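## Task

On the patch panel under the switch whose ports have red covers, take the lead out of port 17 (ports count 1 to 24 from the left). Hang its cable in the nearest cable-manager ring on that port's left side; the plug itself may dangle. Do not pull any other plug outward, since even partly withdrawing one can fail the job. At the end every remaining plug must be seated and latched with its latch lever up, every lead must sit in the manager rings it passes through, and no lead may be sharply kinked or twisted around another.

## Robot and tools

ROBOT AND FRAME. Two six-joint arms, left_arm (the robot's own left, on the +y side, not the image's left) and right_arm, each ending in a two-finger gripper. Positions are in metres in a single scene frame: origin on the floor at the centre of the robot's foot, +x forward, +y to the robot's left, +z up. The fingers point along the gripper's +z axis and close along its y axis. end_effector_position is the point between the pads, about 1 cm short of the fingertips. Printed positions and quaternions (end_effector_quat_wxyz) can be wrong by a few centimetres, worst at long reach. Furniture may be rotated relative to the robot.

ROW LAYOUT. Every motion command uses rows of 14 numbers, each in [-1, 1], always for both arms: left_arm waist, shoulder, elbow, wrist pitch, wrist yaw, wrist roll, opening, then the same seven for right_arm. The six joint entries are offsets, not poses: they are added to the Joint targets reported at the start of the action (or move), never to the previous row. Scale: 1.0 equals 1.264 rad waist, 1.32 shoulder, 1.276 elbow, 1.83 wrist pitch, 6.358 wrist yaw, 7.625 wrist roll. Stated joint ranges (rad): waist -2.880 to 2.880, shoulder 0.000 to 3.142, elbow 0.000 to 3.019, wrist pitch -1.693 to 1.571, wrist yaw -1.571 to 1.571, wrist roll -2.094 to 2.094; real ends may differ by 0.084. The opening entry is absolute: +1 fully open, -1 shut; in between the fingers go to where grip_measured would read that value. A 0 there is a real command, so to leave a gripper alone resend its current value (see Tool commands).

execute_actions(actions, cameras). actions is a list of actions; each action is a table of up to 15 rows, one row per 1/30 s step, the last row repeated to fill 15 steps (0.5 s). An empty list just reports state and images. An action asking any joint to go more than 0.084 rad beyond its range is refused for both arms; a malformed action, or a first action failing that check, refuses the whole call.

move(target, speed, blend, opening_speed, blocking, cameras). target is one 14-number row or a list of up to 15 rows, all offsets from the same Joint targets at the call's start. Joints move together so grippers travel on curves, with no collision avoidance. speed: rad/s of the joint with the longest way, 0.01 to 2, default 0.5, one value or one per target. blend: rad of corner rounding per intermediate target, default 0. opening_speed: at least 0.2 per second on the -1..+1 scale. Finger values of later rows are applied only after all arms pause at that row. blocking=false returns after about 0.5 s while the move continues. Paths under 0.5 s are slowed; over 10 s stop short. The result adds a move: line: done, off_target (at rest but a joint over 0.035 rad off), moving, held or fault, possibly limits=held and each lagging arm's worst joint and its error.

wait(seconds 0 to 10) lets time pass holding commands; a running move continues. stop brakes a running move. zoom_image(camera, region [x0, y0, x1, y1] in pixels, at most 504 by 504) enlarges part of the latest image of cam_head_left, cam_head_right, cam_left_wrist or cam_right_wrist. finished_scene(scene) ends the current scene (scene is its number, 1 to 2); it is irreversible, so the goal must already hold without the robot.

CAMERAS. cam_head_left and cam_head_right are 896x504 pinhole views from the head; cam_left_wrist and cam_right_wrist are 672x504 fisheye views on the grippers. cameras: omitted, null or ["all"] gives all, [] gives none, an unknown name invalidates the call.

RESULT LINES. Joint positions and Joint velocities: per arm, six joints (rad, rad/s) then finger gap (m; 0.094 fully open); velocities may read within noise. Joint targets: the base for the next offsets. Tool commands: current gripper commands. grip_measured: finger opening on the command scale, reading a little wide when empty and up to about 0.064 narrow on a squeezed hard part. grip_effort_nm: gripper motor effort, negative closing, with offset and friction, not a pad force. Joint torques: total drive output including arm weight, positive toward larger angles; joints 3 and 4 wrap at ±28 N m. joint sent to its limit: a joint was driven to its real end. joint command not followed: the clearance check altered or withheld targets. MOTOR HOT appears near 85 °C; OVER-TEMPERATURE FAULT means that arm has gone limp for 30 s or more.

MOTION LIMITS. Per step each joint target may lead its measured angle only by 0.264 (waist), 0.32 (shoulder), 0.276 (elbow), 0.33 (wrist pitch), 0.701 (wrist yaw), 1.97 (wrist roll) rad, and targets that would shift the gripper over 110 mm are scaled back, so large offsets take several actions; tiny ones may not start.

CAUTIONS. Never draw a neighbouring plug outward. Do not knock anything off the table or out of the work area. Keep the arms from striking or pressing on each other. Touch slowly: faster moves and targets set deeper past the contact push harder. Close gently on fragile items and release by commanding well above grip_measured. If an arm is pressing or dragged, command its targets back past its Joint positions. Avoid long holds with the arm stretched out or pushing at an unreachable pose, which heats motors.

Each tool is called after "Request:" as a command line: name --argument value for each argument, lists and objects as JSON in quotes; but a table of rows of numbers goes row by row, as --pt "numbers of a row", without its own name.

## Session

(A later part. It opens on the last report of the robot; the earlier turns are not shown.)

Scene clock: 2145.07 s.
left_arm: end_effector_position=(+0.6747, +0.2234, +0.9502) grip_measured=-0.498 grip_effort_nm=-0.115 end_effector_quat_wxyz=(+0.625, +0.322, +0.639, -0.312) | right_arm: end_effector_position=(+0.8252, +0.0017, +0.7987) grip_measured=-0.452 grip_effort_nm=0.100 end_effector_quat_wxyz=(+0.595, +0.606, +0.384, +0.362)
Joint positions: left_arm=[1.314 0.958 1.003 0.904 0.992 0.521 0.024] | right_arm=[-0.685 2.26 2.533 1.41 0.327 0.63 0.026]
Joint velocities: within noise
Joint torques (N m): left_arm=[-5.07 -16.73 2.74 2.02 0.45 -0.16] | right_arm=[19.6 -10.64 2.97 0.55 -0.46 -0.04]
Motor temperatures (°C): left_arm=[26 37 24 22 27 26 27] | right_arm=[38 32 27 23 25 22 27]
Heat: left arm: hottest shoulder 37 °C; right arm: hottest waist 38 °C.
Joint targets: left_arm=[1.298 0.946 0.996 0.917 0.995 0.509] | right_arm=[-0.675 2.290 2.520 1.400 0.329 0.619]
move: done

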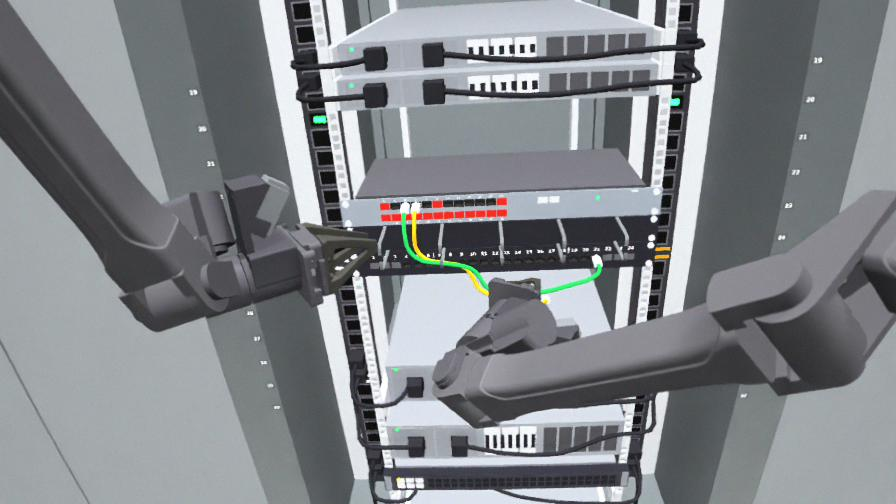

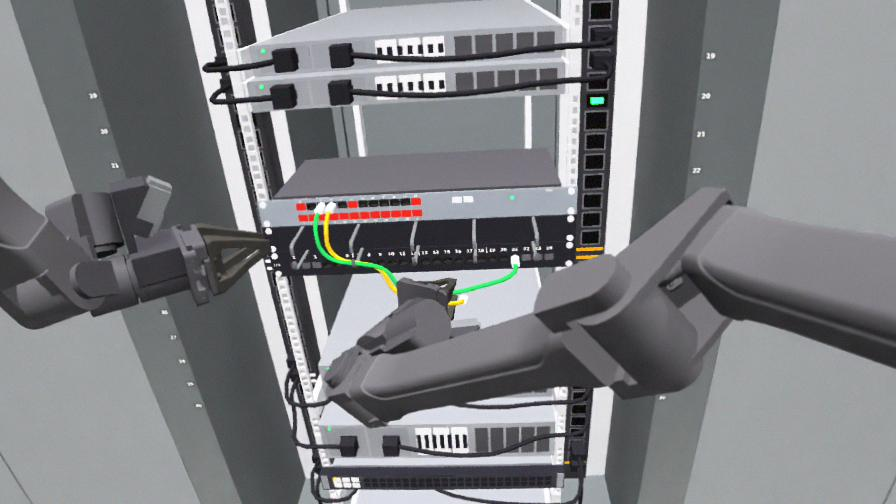

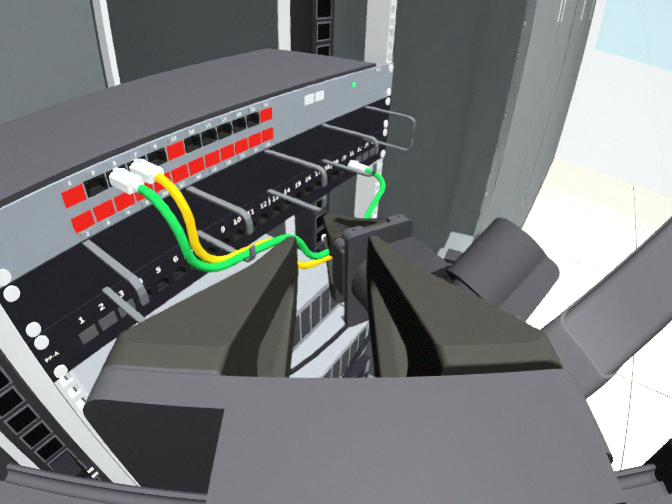

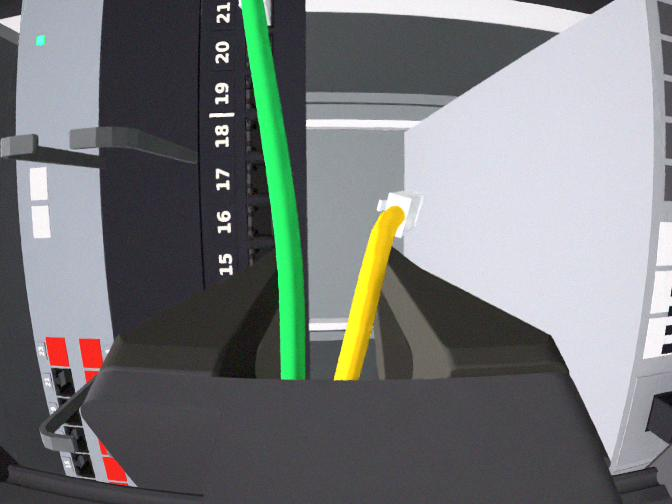

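Request:
move --target '[0,0,0,0,0,0,-0.5,0.0514,-0.222,-0.402,0.0738,0.0426,0.0087,-0.4]' --speed 0.2

Request:
zoom_image --camera "cam_head_right" --region '[330, 220, 500, 330]'

Request:
zoom_image --camera "cam_left_wrist" --region '[150, 130, 390, 290]'

Scene clock: 2223.83 s.
left_arm: end_effector_position=(+0.6747, +0.2234, +0.9502) grip_measured=-0.498 grip_effort_nm=-0.115 end_effector_quat_wxyz=(+0.625, +0.322, +0.639, -0.312) | right_arm: end_effector_position=(+0.7730, -0.0059, +0.8015) grip_measured=-0.401 grip_effort_nm=0.085 end_effector_quat_wxyz=(+0.497, +0.700, +0.417, +0.298)
Joint positions: left_arm=[1.314 0.958 1.003 0.904 0.992 0.521 0.024] | right_arm=[-0.625 2.005 2.022 1.519 0.589 0.668 0.028]
Joint velocities: within noise
Joint torques (N m): left_arm=[-5.07 -16.85 2.69 2.03 0.46 -0.17] | right_arm=[18.78 -12.51 1.29 1.55 -0.05 0.26]
Motor temperatures (°C): left_arm=[26 37 24 22 27 26 27] | right_arm=[39 33 26 23 25 22 25]
Heat: left arm: hottest shoulder 37 °C; right arm: hottest waist 39 °C.
Joint targets: left_arm=[1.298 0.946 0.996 0.917 0.995 0.509] | right_arm=[-0.610 1.997 2.007 1.535 0.600 0.685]
move: done

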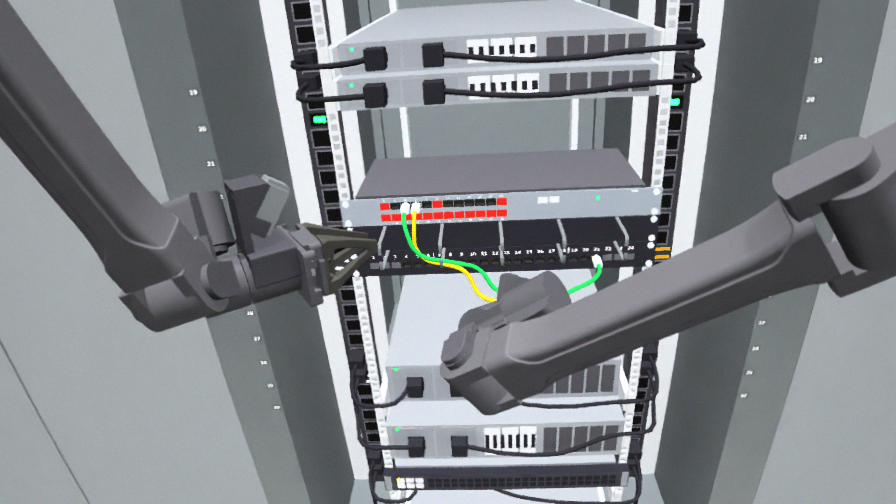

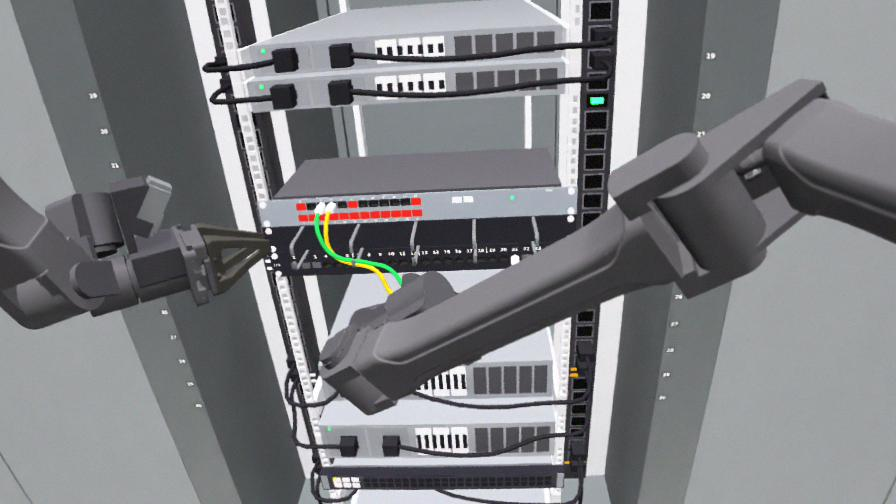

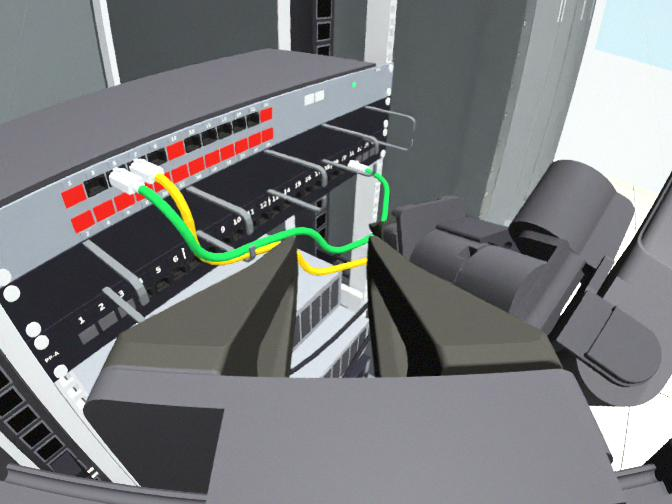

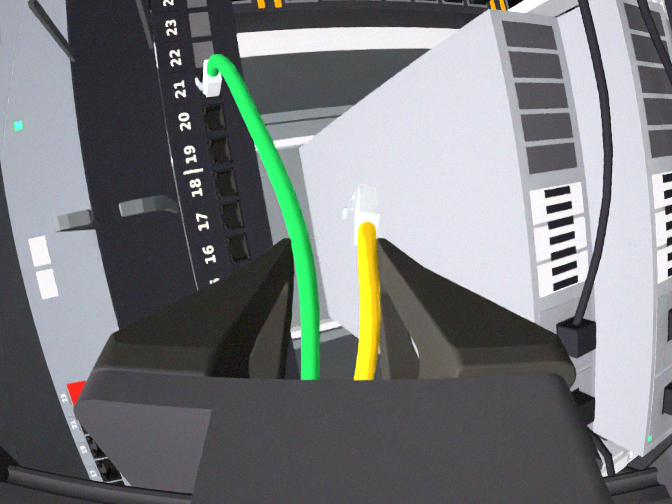

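Scaled by 2.965 from the camera's 896x504 image, which has a finer 1280x720 frame.

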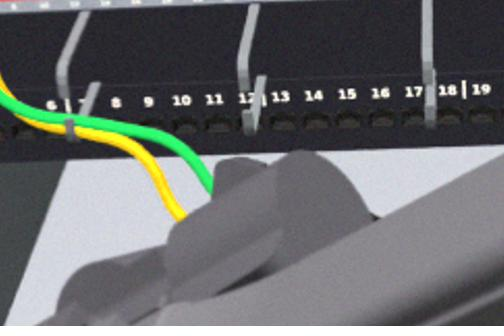

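Scaled by 2.100 from the camera's 672x504 image, which has a finer 960x720 frame.

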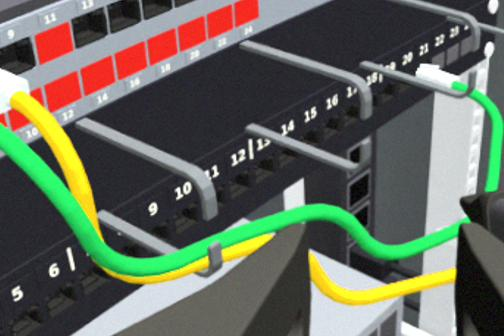

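Request:
move --target '[0,0,0,0,0,0,-0.5,0.0079,-0.0462,-0.1183,0.0148,0.0107,0.0045,-0.3]' --speed 0.15

Request:
zoom_image --camera "cam_left_wrist" --region '[150, 130, 430, 310]'

Scene clock: 2249.60 s.
left_arm: end_effector_position=(+0.6747, +0.2234, +0.9502) grip_measured=-0.498 grip_effort_nm=-0.115 end_effector_quat_wxyz=(+0.625, +0.322, +0.639, -0.312) | right_arm: end_effector_position=(+0.7459, -0.0135, +0.8019) grip_measured=-0.301 grip_effort_nm=0.081 end_effector_quat_wxyz=(+0.463, +0.726, +0.425, +0.279)
Joint positions: left_arm=[1.314 0.958 1.003 0.904 0.992 0.521 0.024] | right_arm=[-0.614 1.929 1.861 1.545 0.665 0.705 0.033]
Joint velocities: within noise
Joint torques (N m): left_arm=[-5.07 -16.73 2.71 2.04 0.47 -0.16] | right_arm=[17.96 -11.16 1.59 1.54 -0.32 0.24]
Motor temperatures (°C): left_arm=[26 38 24 22 27 26 27] | right_arm=[38 33 26 23 25 21 25]
Heat: left arm: hottest shoulder 38 °C; right arm: hottest waist 38 °C.
Joint targets: left_arm=[1.298 0.946 0.996 0.917 0.995 0.509] | right_arm=[-0.600 1.936 1.856 1.561 0.668 0.719]
joint sent to its limit (right arm) — joint 4 (wrist pitch), upper limit.
move: done

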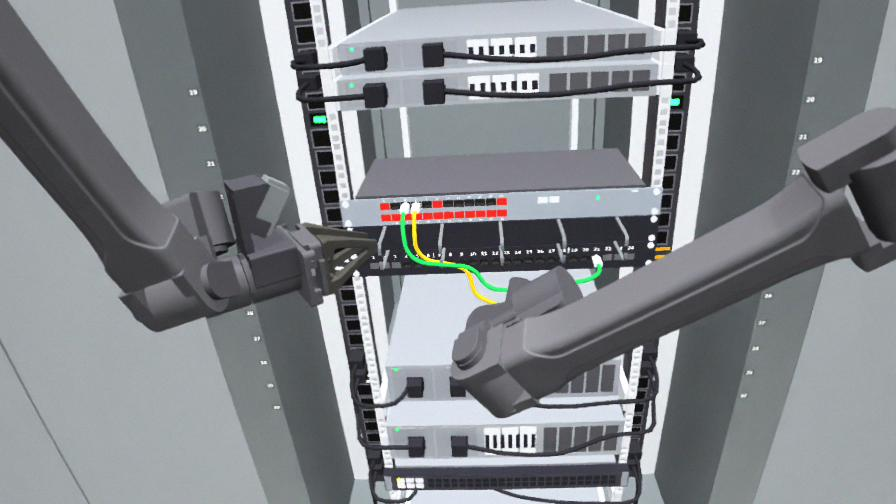

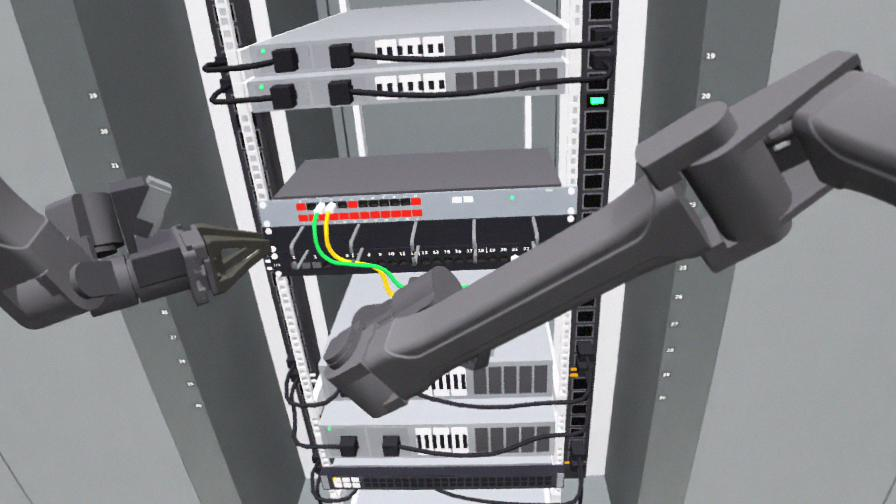

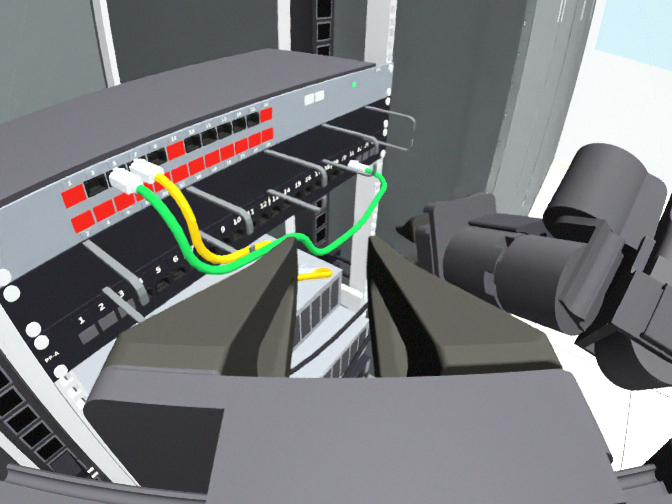

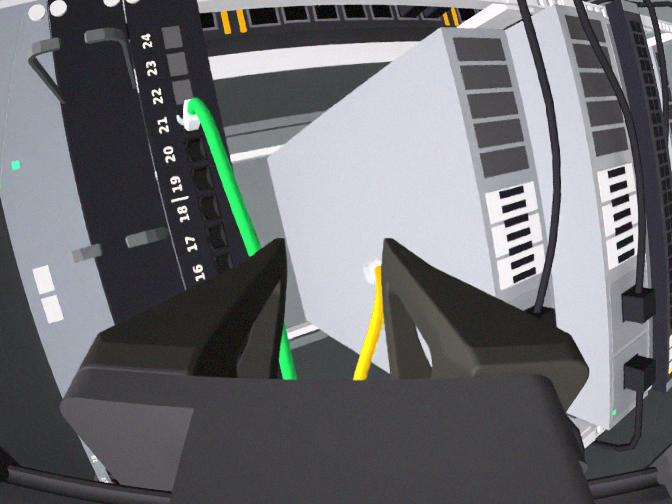

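Scaled by 1.800 from the camera's 672x504 image, which has a finer 960x720 frame.

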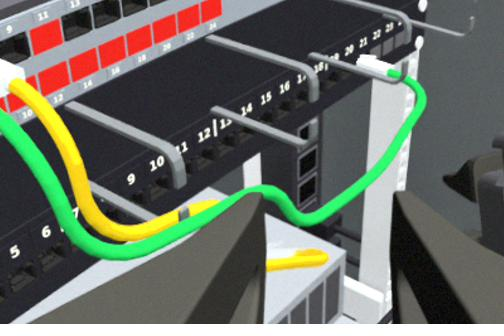

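Request:
move --target '[0,0,0,0,0,0,-0.5,0.0119,-0.0576,-0.0893,-0.1262,-0.0288,0.0014,-0.4]' --speed 0.2

Request:
zoom_image --camera "cam_right_wrist" --region '[200, 120, 460, 385]'

Request:
zoom_image --camera "cam_left_wrist" --region '[150, 130, 430, 310]'

Scene clock: 2317.67 s.
left_arm: end_effector_position=(+0.6747, +0.2234, +0.9502) grip_measured=-0.498 grip_effort_nm=-0.120 end_effector_quat_wxyz=(+0.625, +0.322, +0.639, -0.312) | right_arm: end_effector_position=(+0.7436, +0.0367, +0.7980) grip_measured=-0.399 grip_effort_nm=-0.042 end_effector_quat_wxyz=(+0.411, +0.652, +0.535, +0.345)
Joint positions: left_arm=[1.314 0.958 1.003 0.904 0.992 0.521 0.024] | right_arm=[-0.612 1.88 1.75 1.34 0.488 0.716 0.028]
Joint velocities: within noise
Joint torques (N m): left_arm=[-4.95 -16.79 2.67 2.04 0.46 -0.17] | right_arm=[19.02 -12.81 1.13 0.57 -0.55 0.24]
Motor temperatures (°C): left_arm=[26 38 24 22 27 26 27] | right_arm=[38 32 26 23 25 21 24]
Heat: left arm: hottest shoulder 38 °C; right arm: hottest waist 38 °C.
Joint targets: left_arm=[1.298 0.946 0.996 0.917 0.995 0.509] | right_arm=[-0.585 1.860 1.742 1.330 0.484 0.730]
move: done

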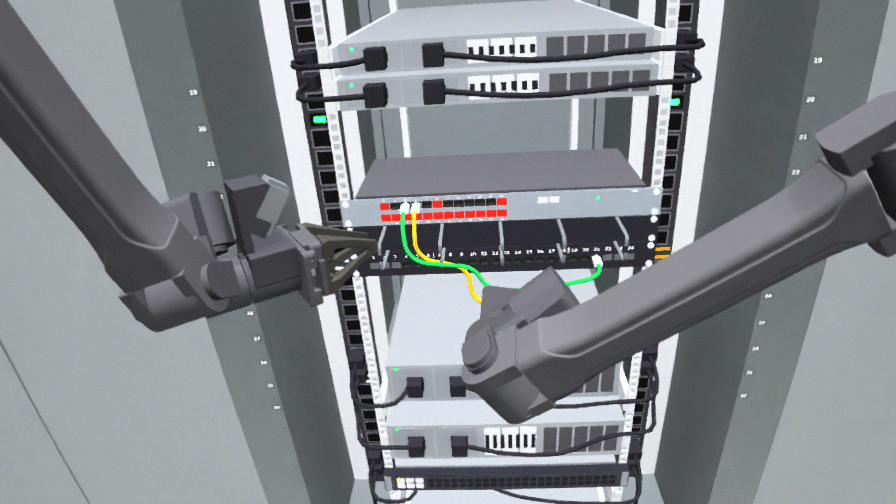

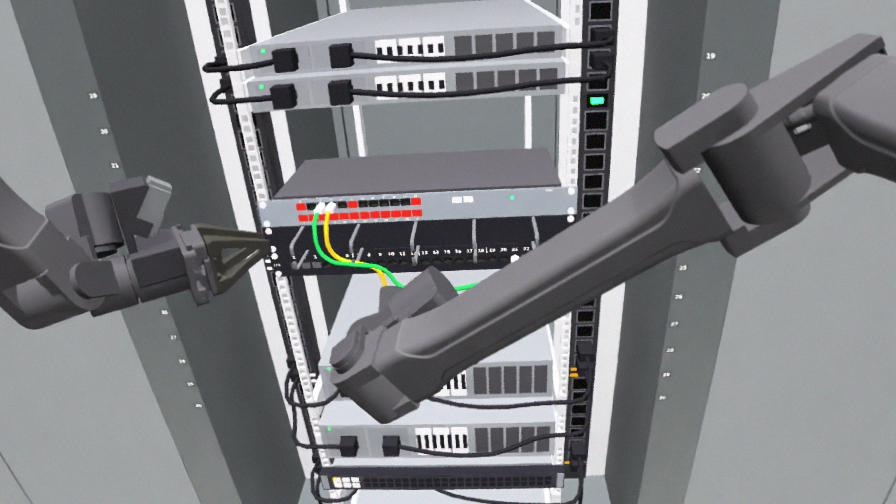

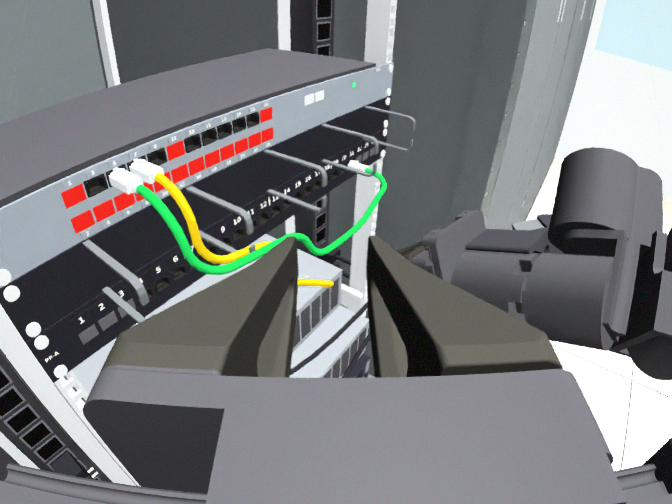

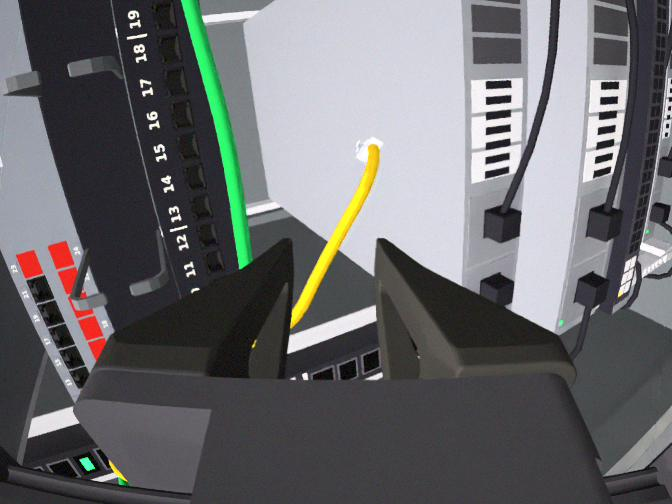

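Scaled by 1.902 from the camera's 672x504 image, which has a finer 960x720 frame.

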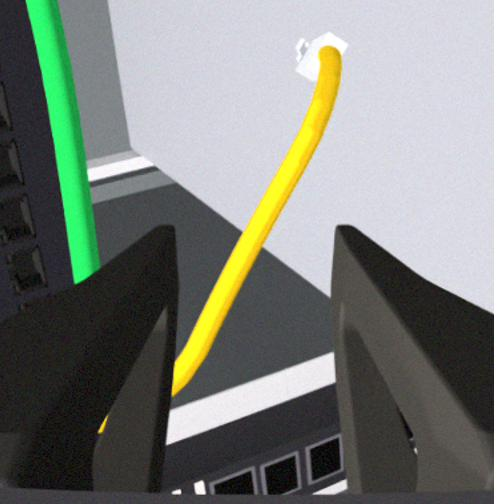

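Scaled by 1.800 from the camera's 672x504 image, which has a finer 960x720 frame.

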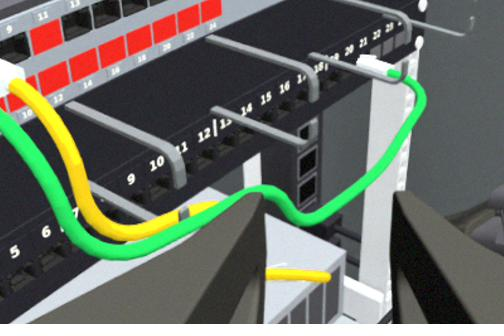

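Request:
move --pt "0 0 0 0 0 0 -0.5 0 0 0 0 0 0.101 -0.4" --pt "0 0 0 0 0 0 -0.5 -0.032 0.042 0.098 -0.045 -0.001 0.101 -0.4" --speed 0.4 --cameras '["cam_right_wrist","cam_left_wrist"]'

Request:
zoom_image --camera "cam_right_wrist" --region '[200, 120, 460, 385]'

Scene clock: 2356.00 s.
left_arm: end_effector_position=(+0.6747, +0.2234, +0.9502) grip_measured=-0.498 grip_effort_nm=-0.115 end_effector_quat_wxyz=(+0.625, +0.322, +0.639, -0.312) | right_arm: end_effector_position=(+0.7734, +0.0402, +0.7979) grip_measured=-0.399 grip_effort_nm=-0.042 end_effector_quat_wxyz=(+0.251, +0.804, +0.252, +0.477)
Joint positions: left_arm=[1.314 0.958 1.003 0.904 0.992 0.521 0.024] | right_arm=[-0.612 1.899 1.852 1.257 0.481 1.486 0.028]
Joint velocities: left_arm=[-0.005 -0.005 -0.007 0.017 -0.037 0.168 0] | right_arm=[within noise]
Joint torques (N m): left_arm=[-4.89 -16.73 2.7 2.04 0.46 -0.18] | right_arm=[16.15 -10.4 3.52 0.53 -0.53 0.27]
Motor temperatures (°C): left_arm=[26 38 24 22 27 26 27] | right_arm=[38 34 26 23 26 21 24]
Heat: left arm: hottest shoulder 38 °C; right arm: hottest waist 38 °C.
Joint targets: left_arm=[1.298 0.946 0.996 0.917 0.995 0.509] | right_arm=[-0.626 1.915 1.867 1.248 0.478 1.500]
move: done
Images, in order (width x height): cam_left_wrist 672x504, cam_right_wrist 672x504.

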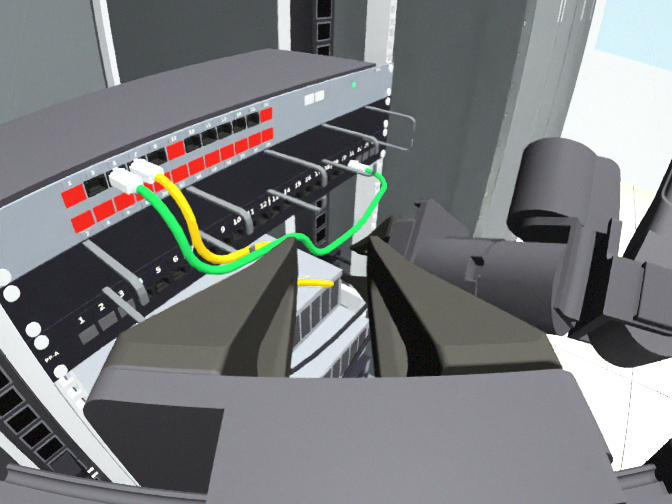

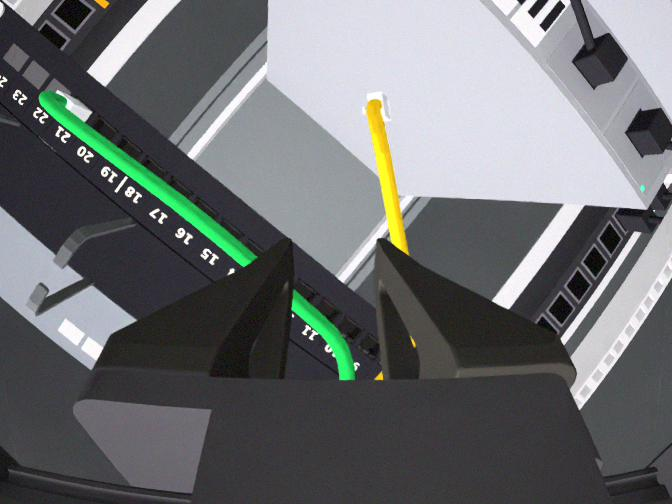

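Scaled by 1.902 from the camera's 672x504 image, which has a finer 960x720 frame.

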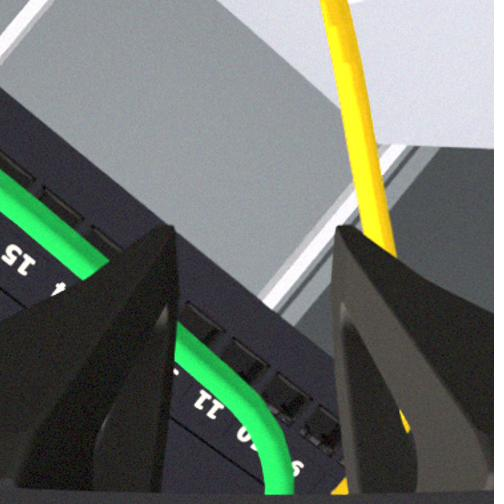

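Request:
move --target '[0,0,0,0,0,0,-0.5,-0.0047,0.0644,0.0729,-0.0055,0,0,-0.35]' --speed 0.15 --cameras '["cam_right_wrist"]'

Scene clock: 2395.77 s.
left_arm: end_effector_position=(+0.6747, +0.2234, +0.9502) grip_measured=-0.498 grip_effort_nm=-0.115 end_effector_quat_wxyz=(+0.625, +0.322, +0.639, -0.312) | right_arm: end_effector_position=(+0.7624, +0.0680, +0.7773) grip_measured=-0.351 grip_effort_nm=0.110 end_effector_quat_wxyz=(+0.248, +0.804, +0.256, +0.476)
Joint positions: left_arm=[1.314 0.958 1.003 0.904 0.992 0.521 0.024] | right_arm=[-0.612 1.987 1.941 1.247 0.481 1.487 0.03]
Joint velocities: within noise
Joint torques (N m): left_arm=[-5.07 -16.79 2.66 2.02 0.46 -0.16] | right_arm=[16.44 -10.4 3.9 0.57 -0.52 0.27]
Motor temperatures (°C): left_arm=[26 38 24 22 27 26 27] | right_arm=[37 34 26 23 26 21 24]
Heat: left arm: hottest shoulder 38 °C; right arm: hottest waist 37 °C.
Joint targets: left_arm=[1.298 0.946 0.996 0.917 0.995 0.509] | right_arm=[-0.632 2.000 1.960 1.238 0.478 1.500]
move: done
Images, in order (width x height): cam_right_wrist 672x504.

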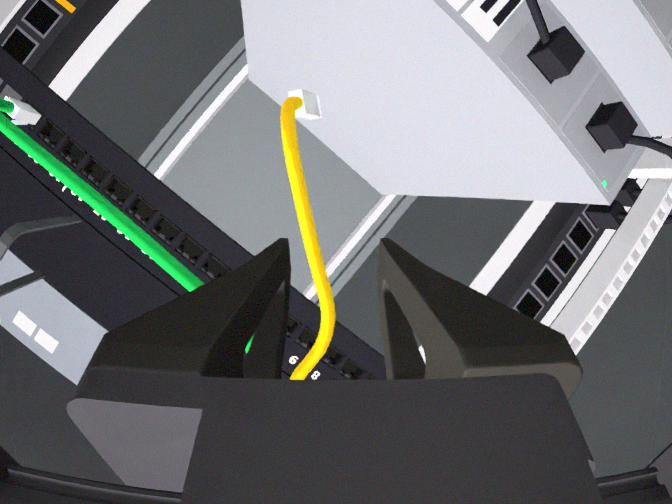

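Request:
move --target '[0,0,0,0,0,0,-0.5,-0.0142,0.0152,0.0611,-0.0317,0,0,-0.4]' --speed 0.12 --cameras '["cam_right_wrist"]'

Scene clock: 2407.17 s.
left_arm: end_effector_position=(+0.6747, +0.2234, +0.9502) grip_measured=-0.498 grip_effort_nm=-0.120 end_effector_quat_wxyz=(+0.625, +0.322, +0.639, -0.312) | right_arm: end_effector_position=(+0.7833, +0.0604, +0.7703) grip_measured=-0.399 grip_effort_nm=-0.042 end_effector_quat_wxyz=(+0.255, +0.803, +0.257, +0.473)
Joint positions: left_arm=[1.314 0.958 1.003 0.904 0.992 0.521 0.024] | right_arm=[-0.627 2.001 2.015 1.19 0.481 1.487 0.028]
Joint velocities: within noise
Joint torques (N m): left_arm=[-5.07 -16.67 2.71 2.02 0.46 -0.17] | right_arm=[16.32 -10.64 4.53 0.51 -0.51 0.28]
Motor temperatures (°C): left_arm=[26 38 24 22 27 26 27] | right_arm=[37 34 26 23 26 21 24]
Heat: left arm: hottest shoulder 38 °C; right arm: hottest waist 37 °C.
Joint targets: left_arm=[1.298 0.946 0.996 0.917 0.995 0.509] | right_arm=[-0.650 2.020 2.038 1.180 0.478 1.500]
move: done
Images, in order (width x height): cam_right_wrist 672x504.

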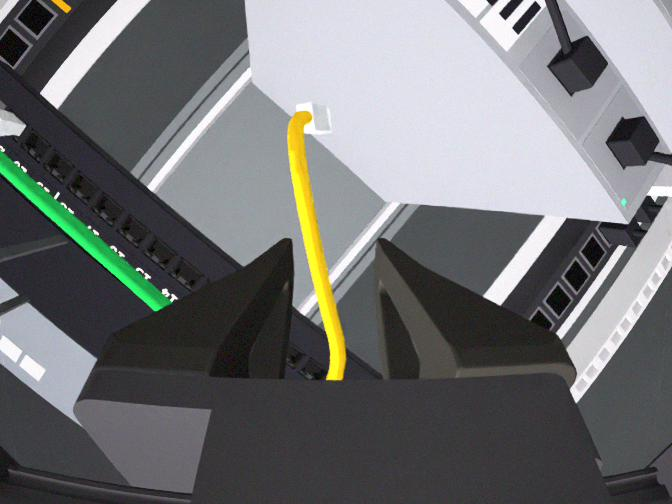

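Request:
zoom_image --camera "cam_right_wrist" --region '[270, 200, 410, 385]'

Scaled by 2.724 from the camera's 672x504 image, which has a finer 960x720 frame.

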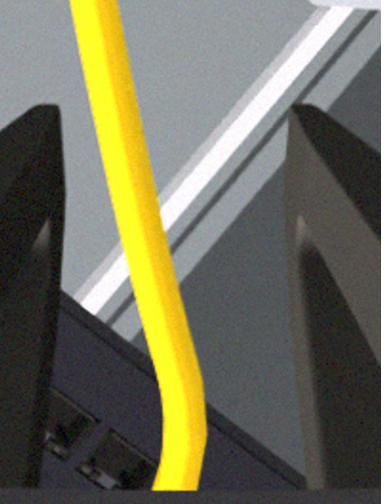

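Request:
move --pt "0 0 0 0 0 0 -0.5 0.0554 -0.0818 -0.1944 0.0885 0.001 0 -0.35" --pt "0 0 0 0 0 0 -0.5 -0.1566 -0.1326 -0.1591 -0.0634 -0.109 -0.0059 -0.35" --speed 0.3 --blend 0.05 --cameras '["cam_right_wrist","cam_head_left","cam_left_wrist"]'

Scene clock: 2462.77 s.
left_arm: end_effector_position=(+0.6747, +0.2234, +0.9502) grip_measured=-0.498 grip_effort_nm=-0.115 end_effector_quat_wxyz=(+0.625, +0.322, +0.639, -0.312) | right_arm: end_effector_position=(+0.7785, +0.0394, +0.7513) grip_measured=-0.351 grip_effort_nm=0.100 end_effector_quat_wxyz=(+0.176, +0.603, +0.432, +0.647)
Joint positions: left_arm=[1.314 0.958 1.003 0.904 0.992 0.521 0.024] | right_arm=[-0.831 1.868 1.815 1.074 -0.211 1.47 0.03]
Joint velocities: within noise
Joint torques (N m): left_arm=[-4.89 -16.67 2.71 1.98 0.46 -0.17] | right_arm=[13.51 -16.5 4.1 0.96 -0.59 -0.05]
Motor temperatures (°C): left_arm=[26 38 24 22 27 26 27] | right_arm=[37 34 27 23 26 21 24]
Heat: left arm: hottest shoulder 38 °C; right arm: hottest waist 37 °C.
Joint targets: left_arm=[1.298 0.946 0.996 0.917 0.995 0.509] | right_arm=[-0.848 1.845 1.835 1.064 -0.215 1.455]
move: done
Images, in order (width x height): cam_head_left 896x504, cam_left_wrist 672x504, cam_right_wrist 672x504.

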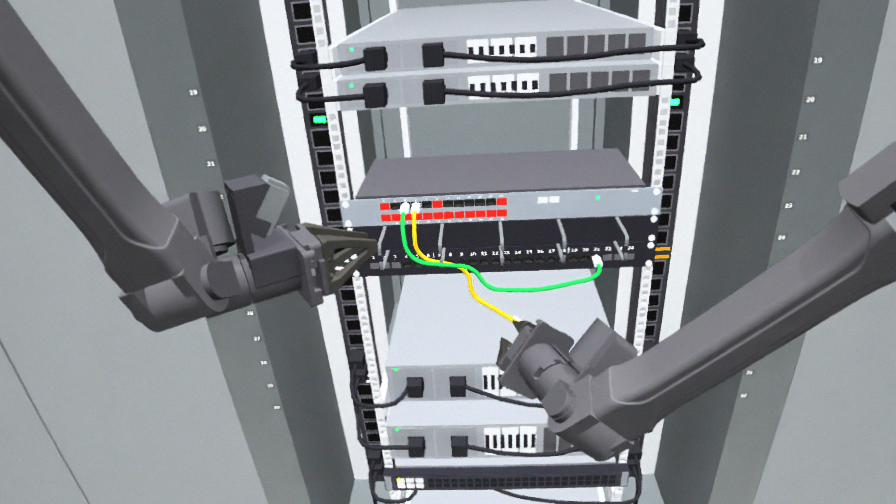

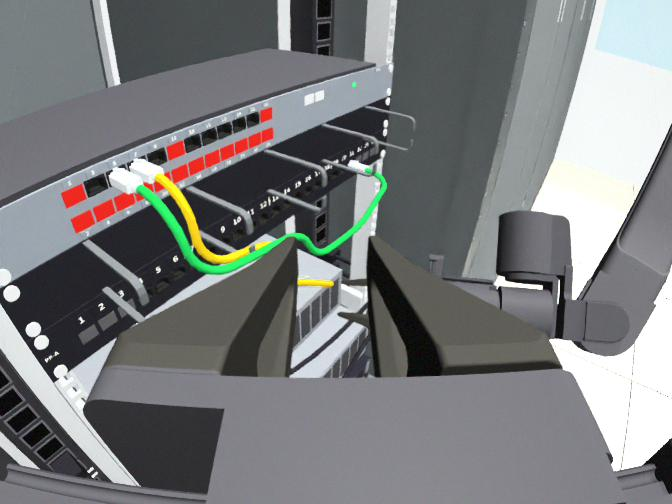

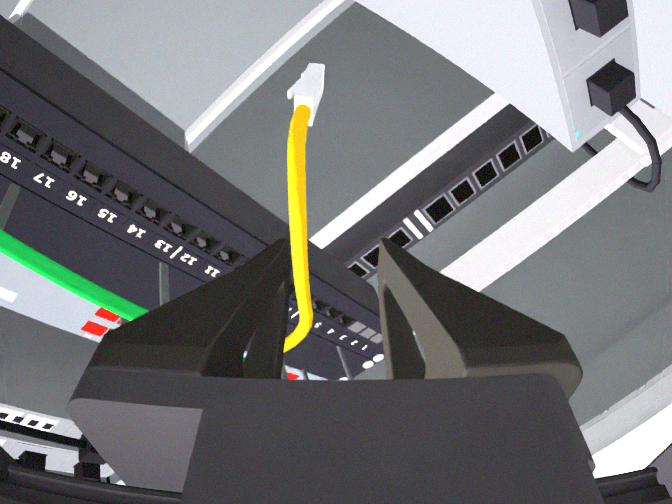

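Request:
zoom_image --camera "cam_right_wrist" --region '[250, 50, 410, 380]'

Request:
zoom_image --camera "cam_head_left" --region '[420, 240, 580, 350]'

Scaled by 1.527 from the camera's 672x504 image, which has a finer 960x720 frame.

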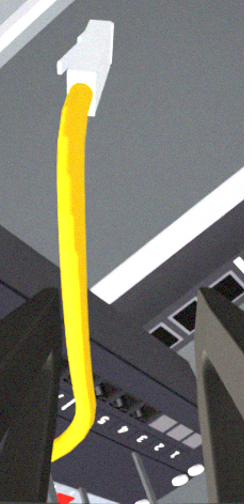

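Scaled by 3.150 from the camera's 896x504 image, which has a finer 1280x720 frame.

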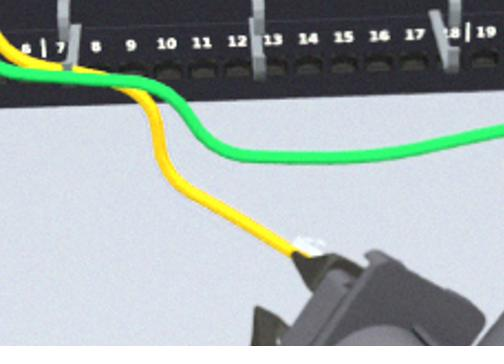

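Request:
move --target '[0,0,0,0,0,0,-0.5,0.0332,-0.0068,0.0212,-0.0197,0,0,-0.35]' --speed 0.08 --cameras '["cam_right_wrist"]'

Request:
zoom_image --camera "cam_right_wrist" --region '[250, 50, 410, 380]'

Scene clock: 2495.33 s.
left_arm: end_effector_position=(+0.6747, +0.2234, +0.9502) grip_measured=-0.498 grip_effort_nm=-0.120 end_effector_quat_wxyz=(+0.625, +0.322, +0.639, -0.312) | right_arm: end_effector_position=(+0.7926, +0.0351, +0.7558) grip_measured=-0.351 grip_effort_nm=0.105 end_effector_quat_wxyz=(+0.176, +0.602, +0.433, +0.647)
Joint positions: left_arm=[1.314 0.958 1.003 0.904 0.992 0.521 0.024] | right_arm=[-0.831 1.858 1.84 1.038 -0.212 1.469 0.03]
Joint velocities: within noise
Joint torques (N m): left_arm=[-5.13 -16.85 2.74 2.03 0.47 -0.18] | right_arm=[16.56 -16.97 4.46 0.87 -0.6 -0.03]
Motor temperatures (°C): left_arm=[26 39 24 22 27 26 27] | right_arm=[36 34 27 23 26 21 23]
Heat: left arm: hottest shoulder 39 °C; right arm: hottest waist 36 °C.
Joint targets: left_arm=[1.298 0.946 0.996 0.917 0.995 0.509] | right_arm=[-0.806 1.836 1.862 1.027 -0.215 1.455]
move: done
Images, in order (width x height): cam_right_wrist 672x504.

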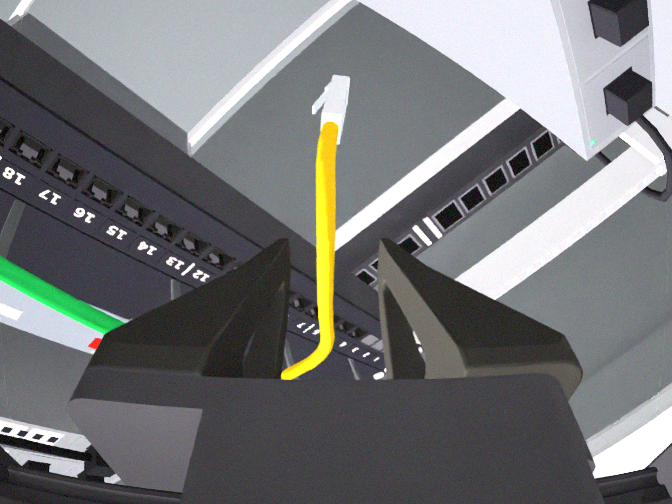

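Scaled by 1.527 from the camera's 672x504 image, which has a finer 960x720 frame.

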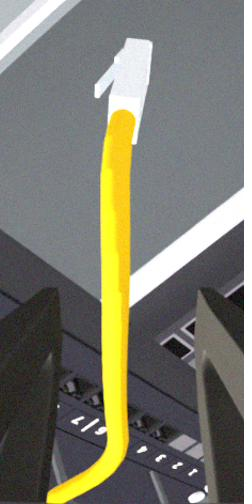

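Request:
move --target '[0,0,0,0,0,0,-0.5,0,0,0,0,0,0,-0.93]' --opening_speed 0.4 --cameras '["cam_right_wrist","cam_head_left"]'

Request:
zoom_image --camera "cam_head_left" --region '[420, 240, 580, 350]'

Scene clock: 2504.50 s.
left_arm: end_effector_position=(+0.6747, +0.2234, +0.9502) grip_measured=-0.498 grip_effort_nm=-0.120 end_effector_quat_wxyz=(+0.625, +0.322, +0.639, -0.312) | right_arm: end_effector_position=(+0.7926, +0.0354, +0.7559) grip_measured=-0.928 grip_effort_nm=-0.042 end_effector_quat_wxyz=(+0.176, +0.602, +0.433, +0.647)
Joint positions: left_arm=[1.314 0.958 1.003 0.904 0.992 0.521 0.024] | right_arm=[-0.83 1.858 1.84 1.038 -0.212 1.469 0.003]
Joint velocities: within noise
Joint torques (N m): left_arm=[-5.01 -16.79 2.73 2.03 0.47 -0.18] | right_arm=[16.67 -16.73 4.49 0.92 -0.56 -0.01]
Motor temperatures (°C): left_arm=[26 39 24 22 27 26 27] | right_arm=[36 35 27 23 26 21 23]
Heat: left arm: hottest shoulder 39 °C; right arm: hottest waist 36 °C.
Joint targets: left_arm=[1.298 0.946 0.996 0.917 0.995 0.509] | right_arm=[-0.805 1.836 1.862 1.028 -0.215 1.455]
move: done
Images, in order (width x height): cam_head_left 896x504, cam_right_wrist 672x504.

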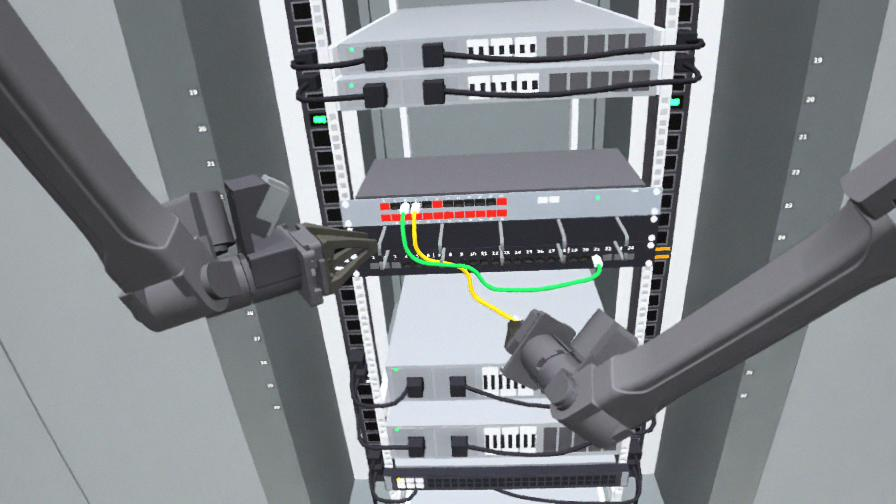

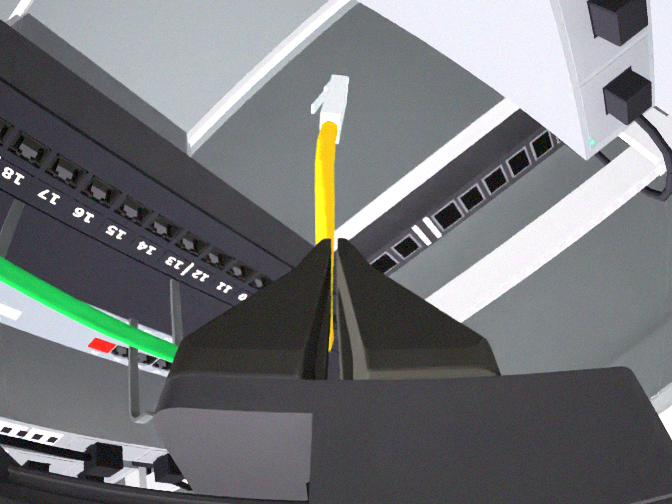

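Scaled by 3.150 from the camera's 896x504 image, which has a finer 1280x720 frame.

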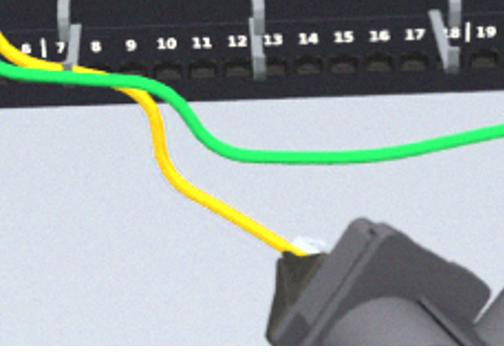

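Request:
move --target '[0,0,0,0,0,0,-0.5,0,0,0,0,0,0,-1]' --opening_speed 0.3 --cameras '["cam_right_wrist"]'

Request:
zoom_image --camera "cam_right_wrist" --region '[290, 200, 380, 370]'

Scene clock: 2513.90 s.
left_arm: end_effector_position=(+0.6747, +0.2234, +0.9502) grip_measured=-0.498 grip_effort_nm=-0.120 end_effector_quat_wxyz=(+0.625, +0.322, +0.639, -0.312) | right_arm: end_effector_position=(+0.7926, +0.0354, +0.7559) grip_measured=-0.987 grip_effort_nm=-0.681 end_effector_quat_wxyz=(+0.176, +0.602, +0.433, +0.647)
Joint positions: left_arm=[1.314 0.958 1.003 0.904 0.992 0.521 0.024] | right_arm=[-0.83 1.858 1.84 1.038 -0.212 1.469 0.001]
Joint velocities: within noise
Joint torques (N m): left_arm=[-5.07 -16.73 2.67 2.09 0.47 -0.16] | right_arm=[16.44 -16.56 4.49 0.92 -0.57 -0.02]
Motor temperatures (°C): left_arm=[26 39 24 22 27 26 27] | right_arm=[36 35 27 23 26 21 23]
Heat: left arm: hottest shoulder 39 °C; right arm: hottest waist 36 °C.
Joint targets: left_arm=[1.298 0.946 0.996 0.917 0.995 0.509] | right_arm=[-0.805 1.836 1.862 1.028 -0.215 1.455]
move: done
Images, in order (width x height): cam_right_wrist 672x504.

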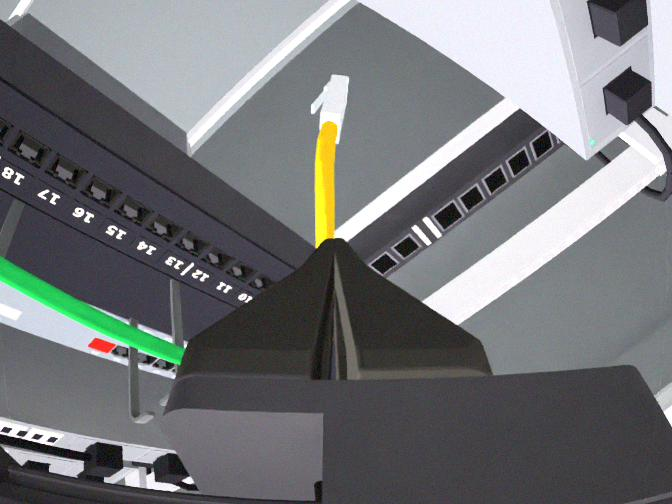

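Scaled by 2.965 from the camera's 672x504 image, which has a finer 960x720 frame.

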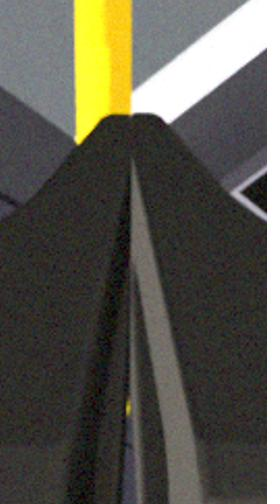

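Request:
move --target '[0,0,0,0,0,0,-0.5,0,0,0,0,0,0,-0.55]' --opening_speed 1 --cameras '[]'

Scene clock: 2523.23 s.
left_arm: end_effector_position=(+0.6747, +0.2234, +0.9502) grip_measured=-0.498 grip_effort_nm=-0.115 end_effector_quat_wxyz=(+0.625, +0.322, +0.639, -0.312) | right_arm: end_effector_position=(+0.7926, +0.0354, +0.7559) grip_measured=-0.552 grip_effort_nm=0.105 end_effector_quat_wxyz=(+0.176, +0.602, +0.433, +0.647)
Joint positions: left_arm=[1.314 0.958 1.003 0.904 0.992 0.521 0.024] | right_arm=[-0.83 1.858 1.84 1.038 -0.212 1.469 0.021]
Joint velocities: within noise
Joint torques (N m): left_arm=[-5.07 -16.91 2.71 2.03 0.46 -0.17] | right_arm=[16.38 -16.79 4.45 0.9 -0.58 -0.02]
Motor temperatures (°C): left_arm=[26 39 24 22 27 26 27] | right_arm=[36 35 27 23 26 21 24]
Heat: left arm: hottest shoulder 39 °C; right arm: hottest waist 36 °C.
Joint targets: left_arm=[1.298 0.946 0.996 0.917 0.995 0.509] | right_arm=[-0.805 1.836 1.862 1.028 -0.215 1.455]
move: done
No camera images: "cameras" was empty.

Request:
move --target '[0,0,0,0,0,0,-0.5,0.004,0.0409,0.0431,-0.0235,0,0,-0.55]' --speed 0.1 --cameras '["cam_right_wrist"]'

Request:
zoom_image --camera "cam_right_wrist" --region '[250, 50, 410, 380]'

Scene clock: 2532.80 s.
left_arm: end_effector_position=(+0.6747, +0.2234, +0.9502) grip_measured=-0.498 grip_effort_nm=-0.115 end_effector_quat_wxyz=(+0.625, +0.322, +0.639, -0.312) | right_arm: end_effector_position=(+0.8058, +0.0394, +0.7563) grip_measured=-0.551 grip_effort_nm=0.100 end_effector_quat_wxyz=(+0.173, +0.603, +0.432, +0.648)
Joint positions: left_arm=[1.314 0.958 1.003 0.904 0.992 0.521 0.024] | right_arm=[-0.825 1.872 1.894 0.994 -0.212 1.469 0.021]
Joint velocities: within noise
Joint torques (N m): left_arm=[-5.13 -16.85 2.7 1.99 0.46 -0.17] | right_arm=[16.85 -13.68 4.88 0.87 -0.57 -0.03]
Motor temperatures (°C): left_arm=[26 39 24 22 27 26 27] | right_arm=[36 36 27 23 26 21 24]
Heat: left arm: hottest shoulder 39 °C; right arm: hottest waist 36 °C.
Joint targets: left_arm=[1.298 0.946 0.996 0.917 0.995 0.509] | right_arm=[-0.801 1.890 1.917 0.984 -0.215 1.455]
move: done
Images, in order (width x height): cam_right_wrist 672x504.

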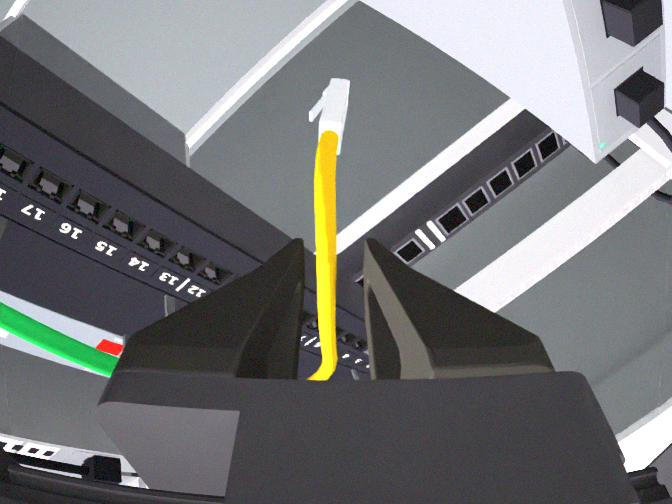

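Scaled by 1.527 from the camera's 672x504 image, which has a finer 960x720 frame.

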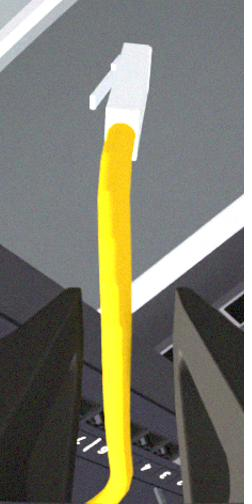

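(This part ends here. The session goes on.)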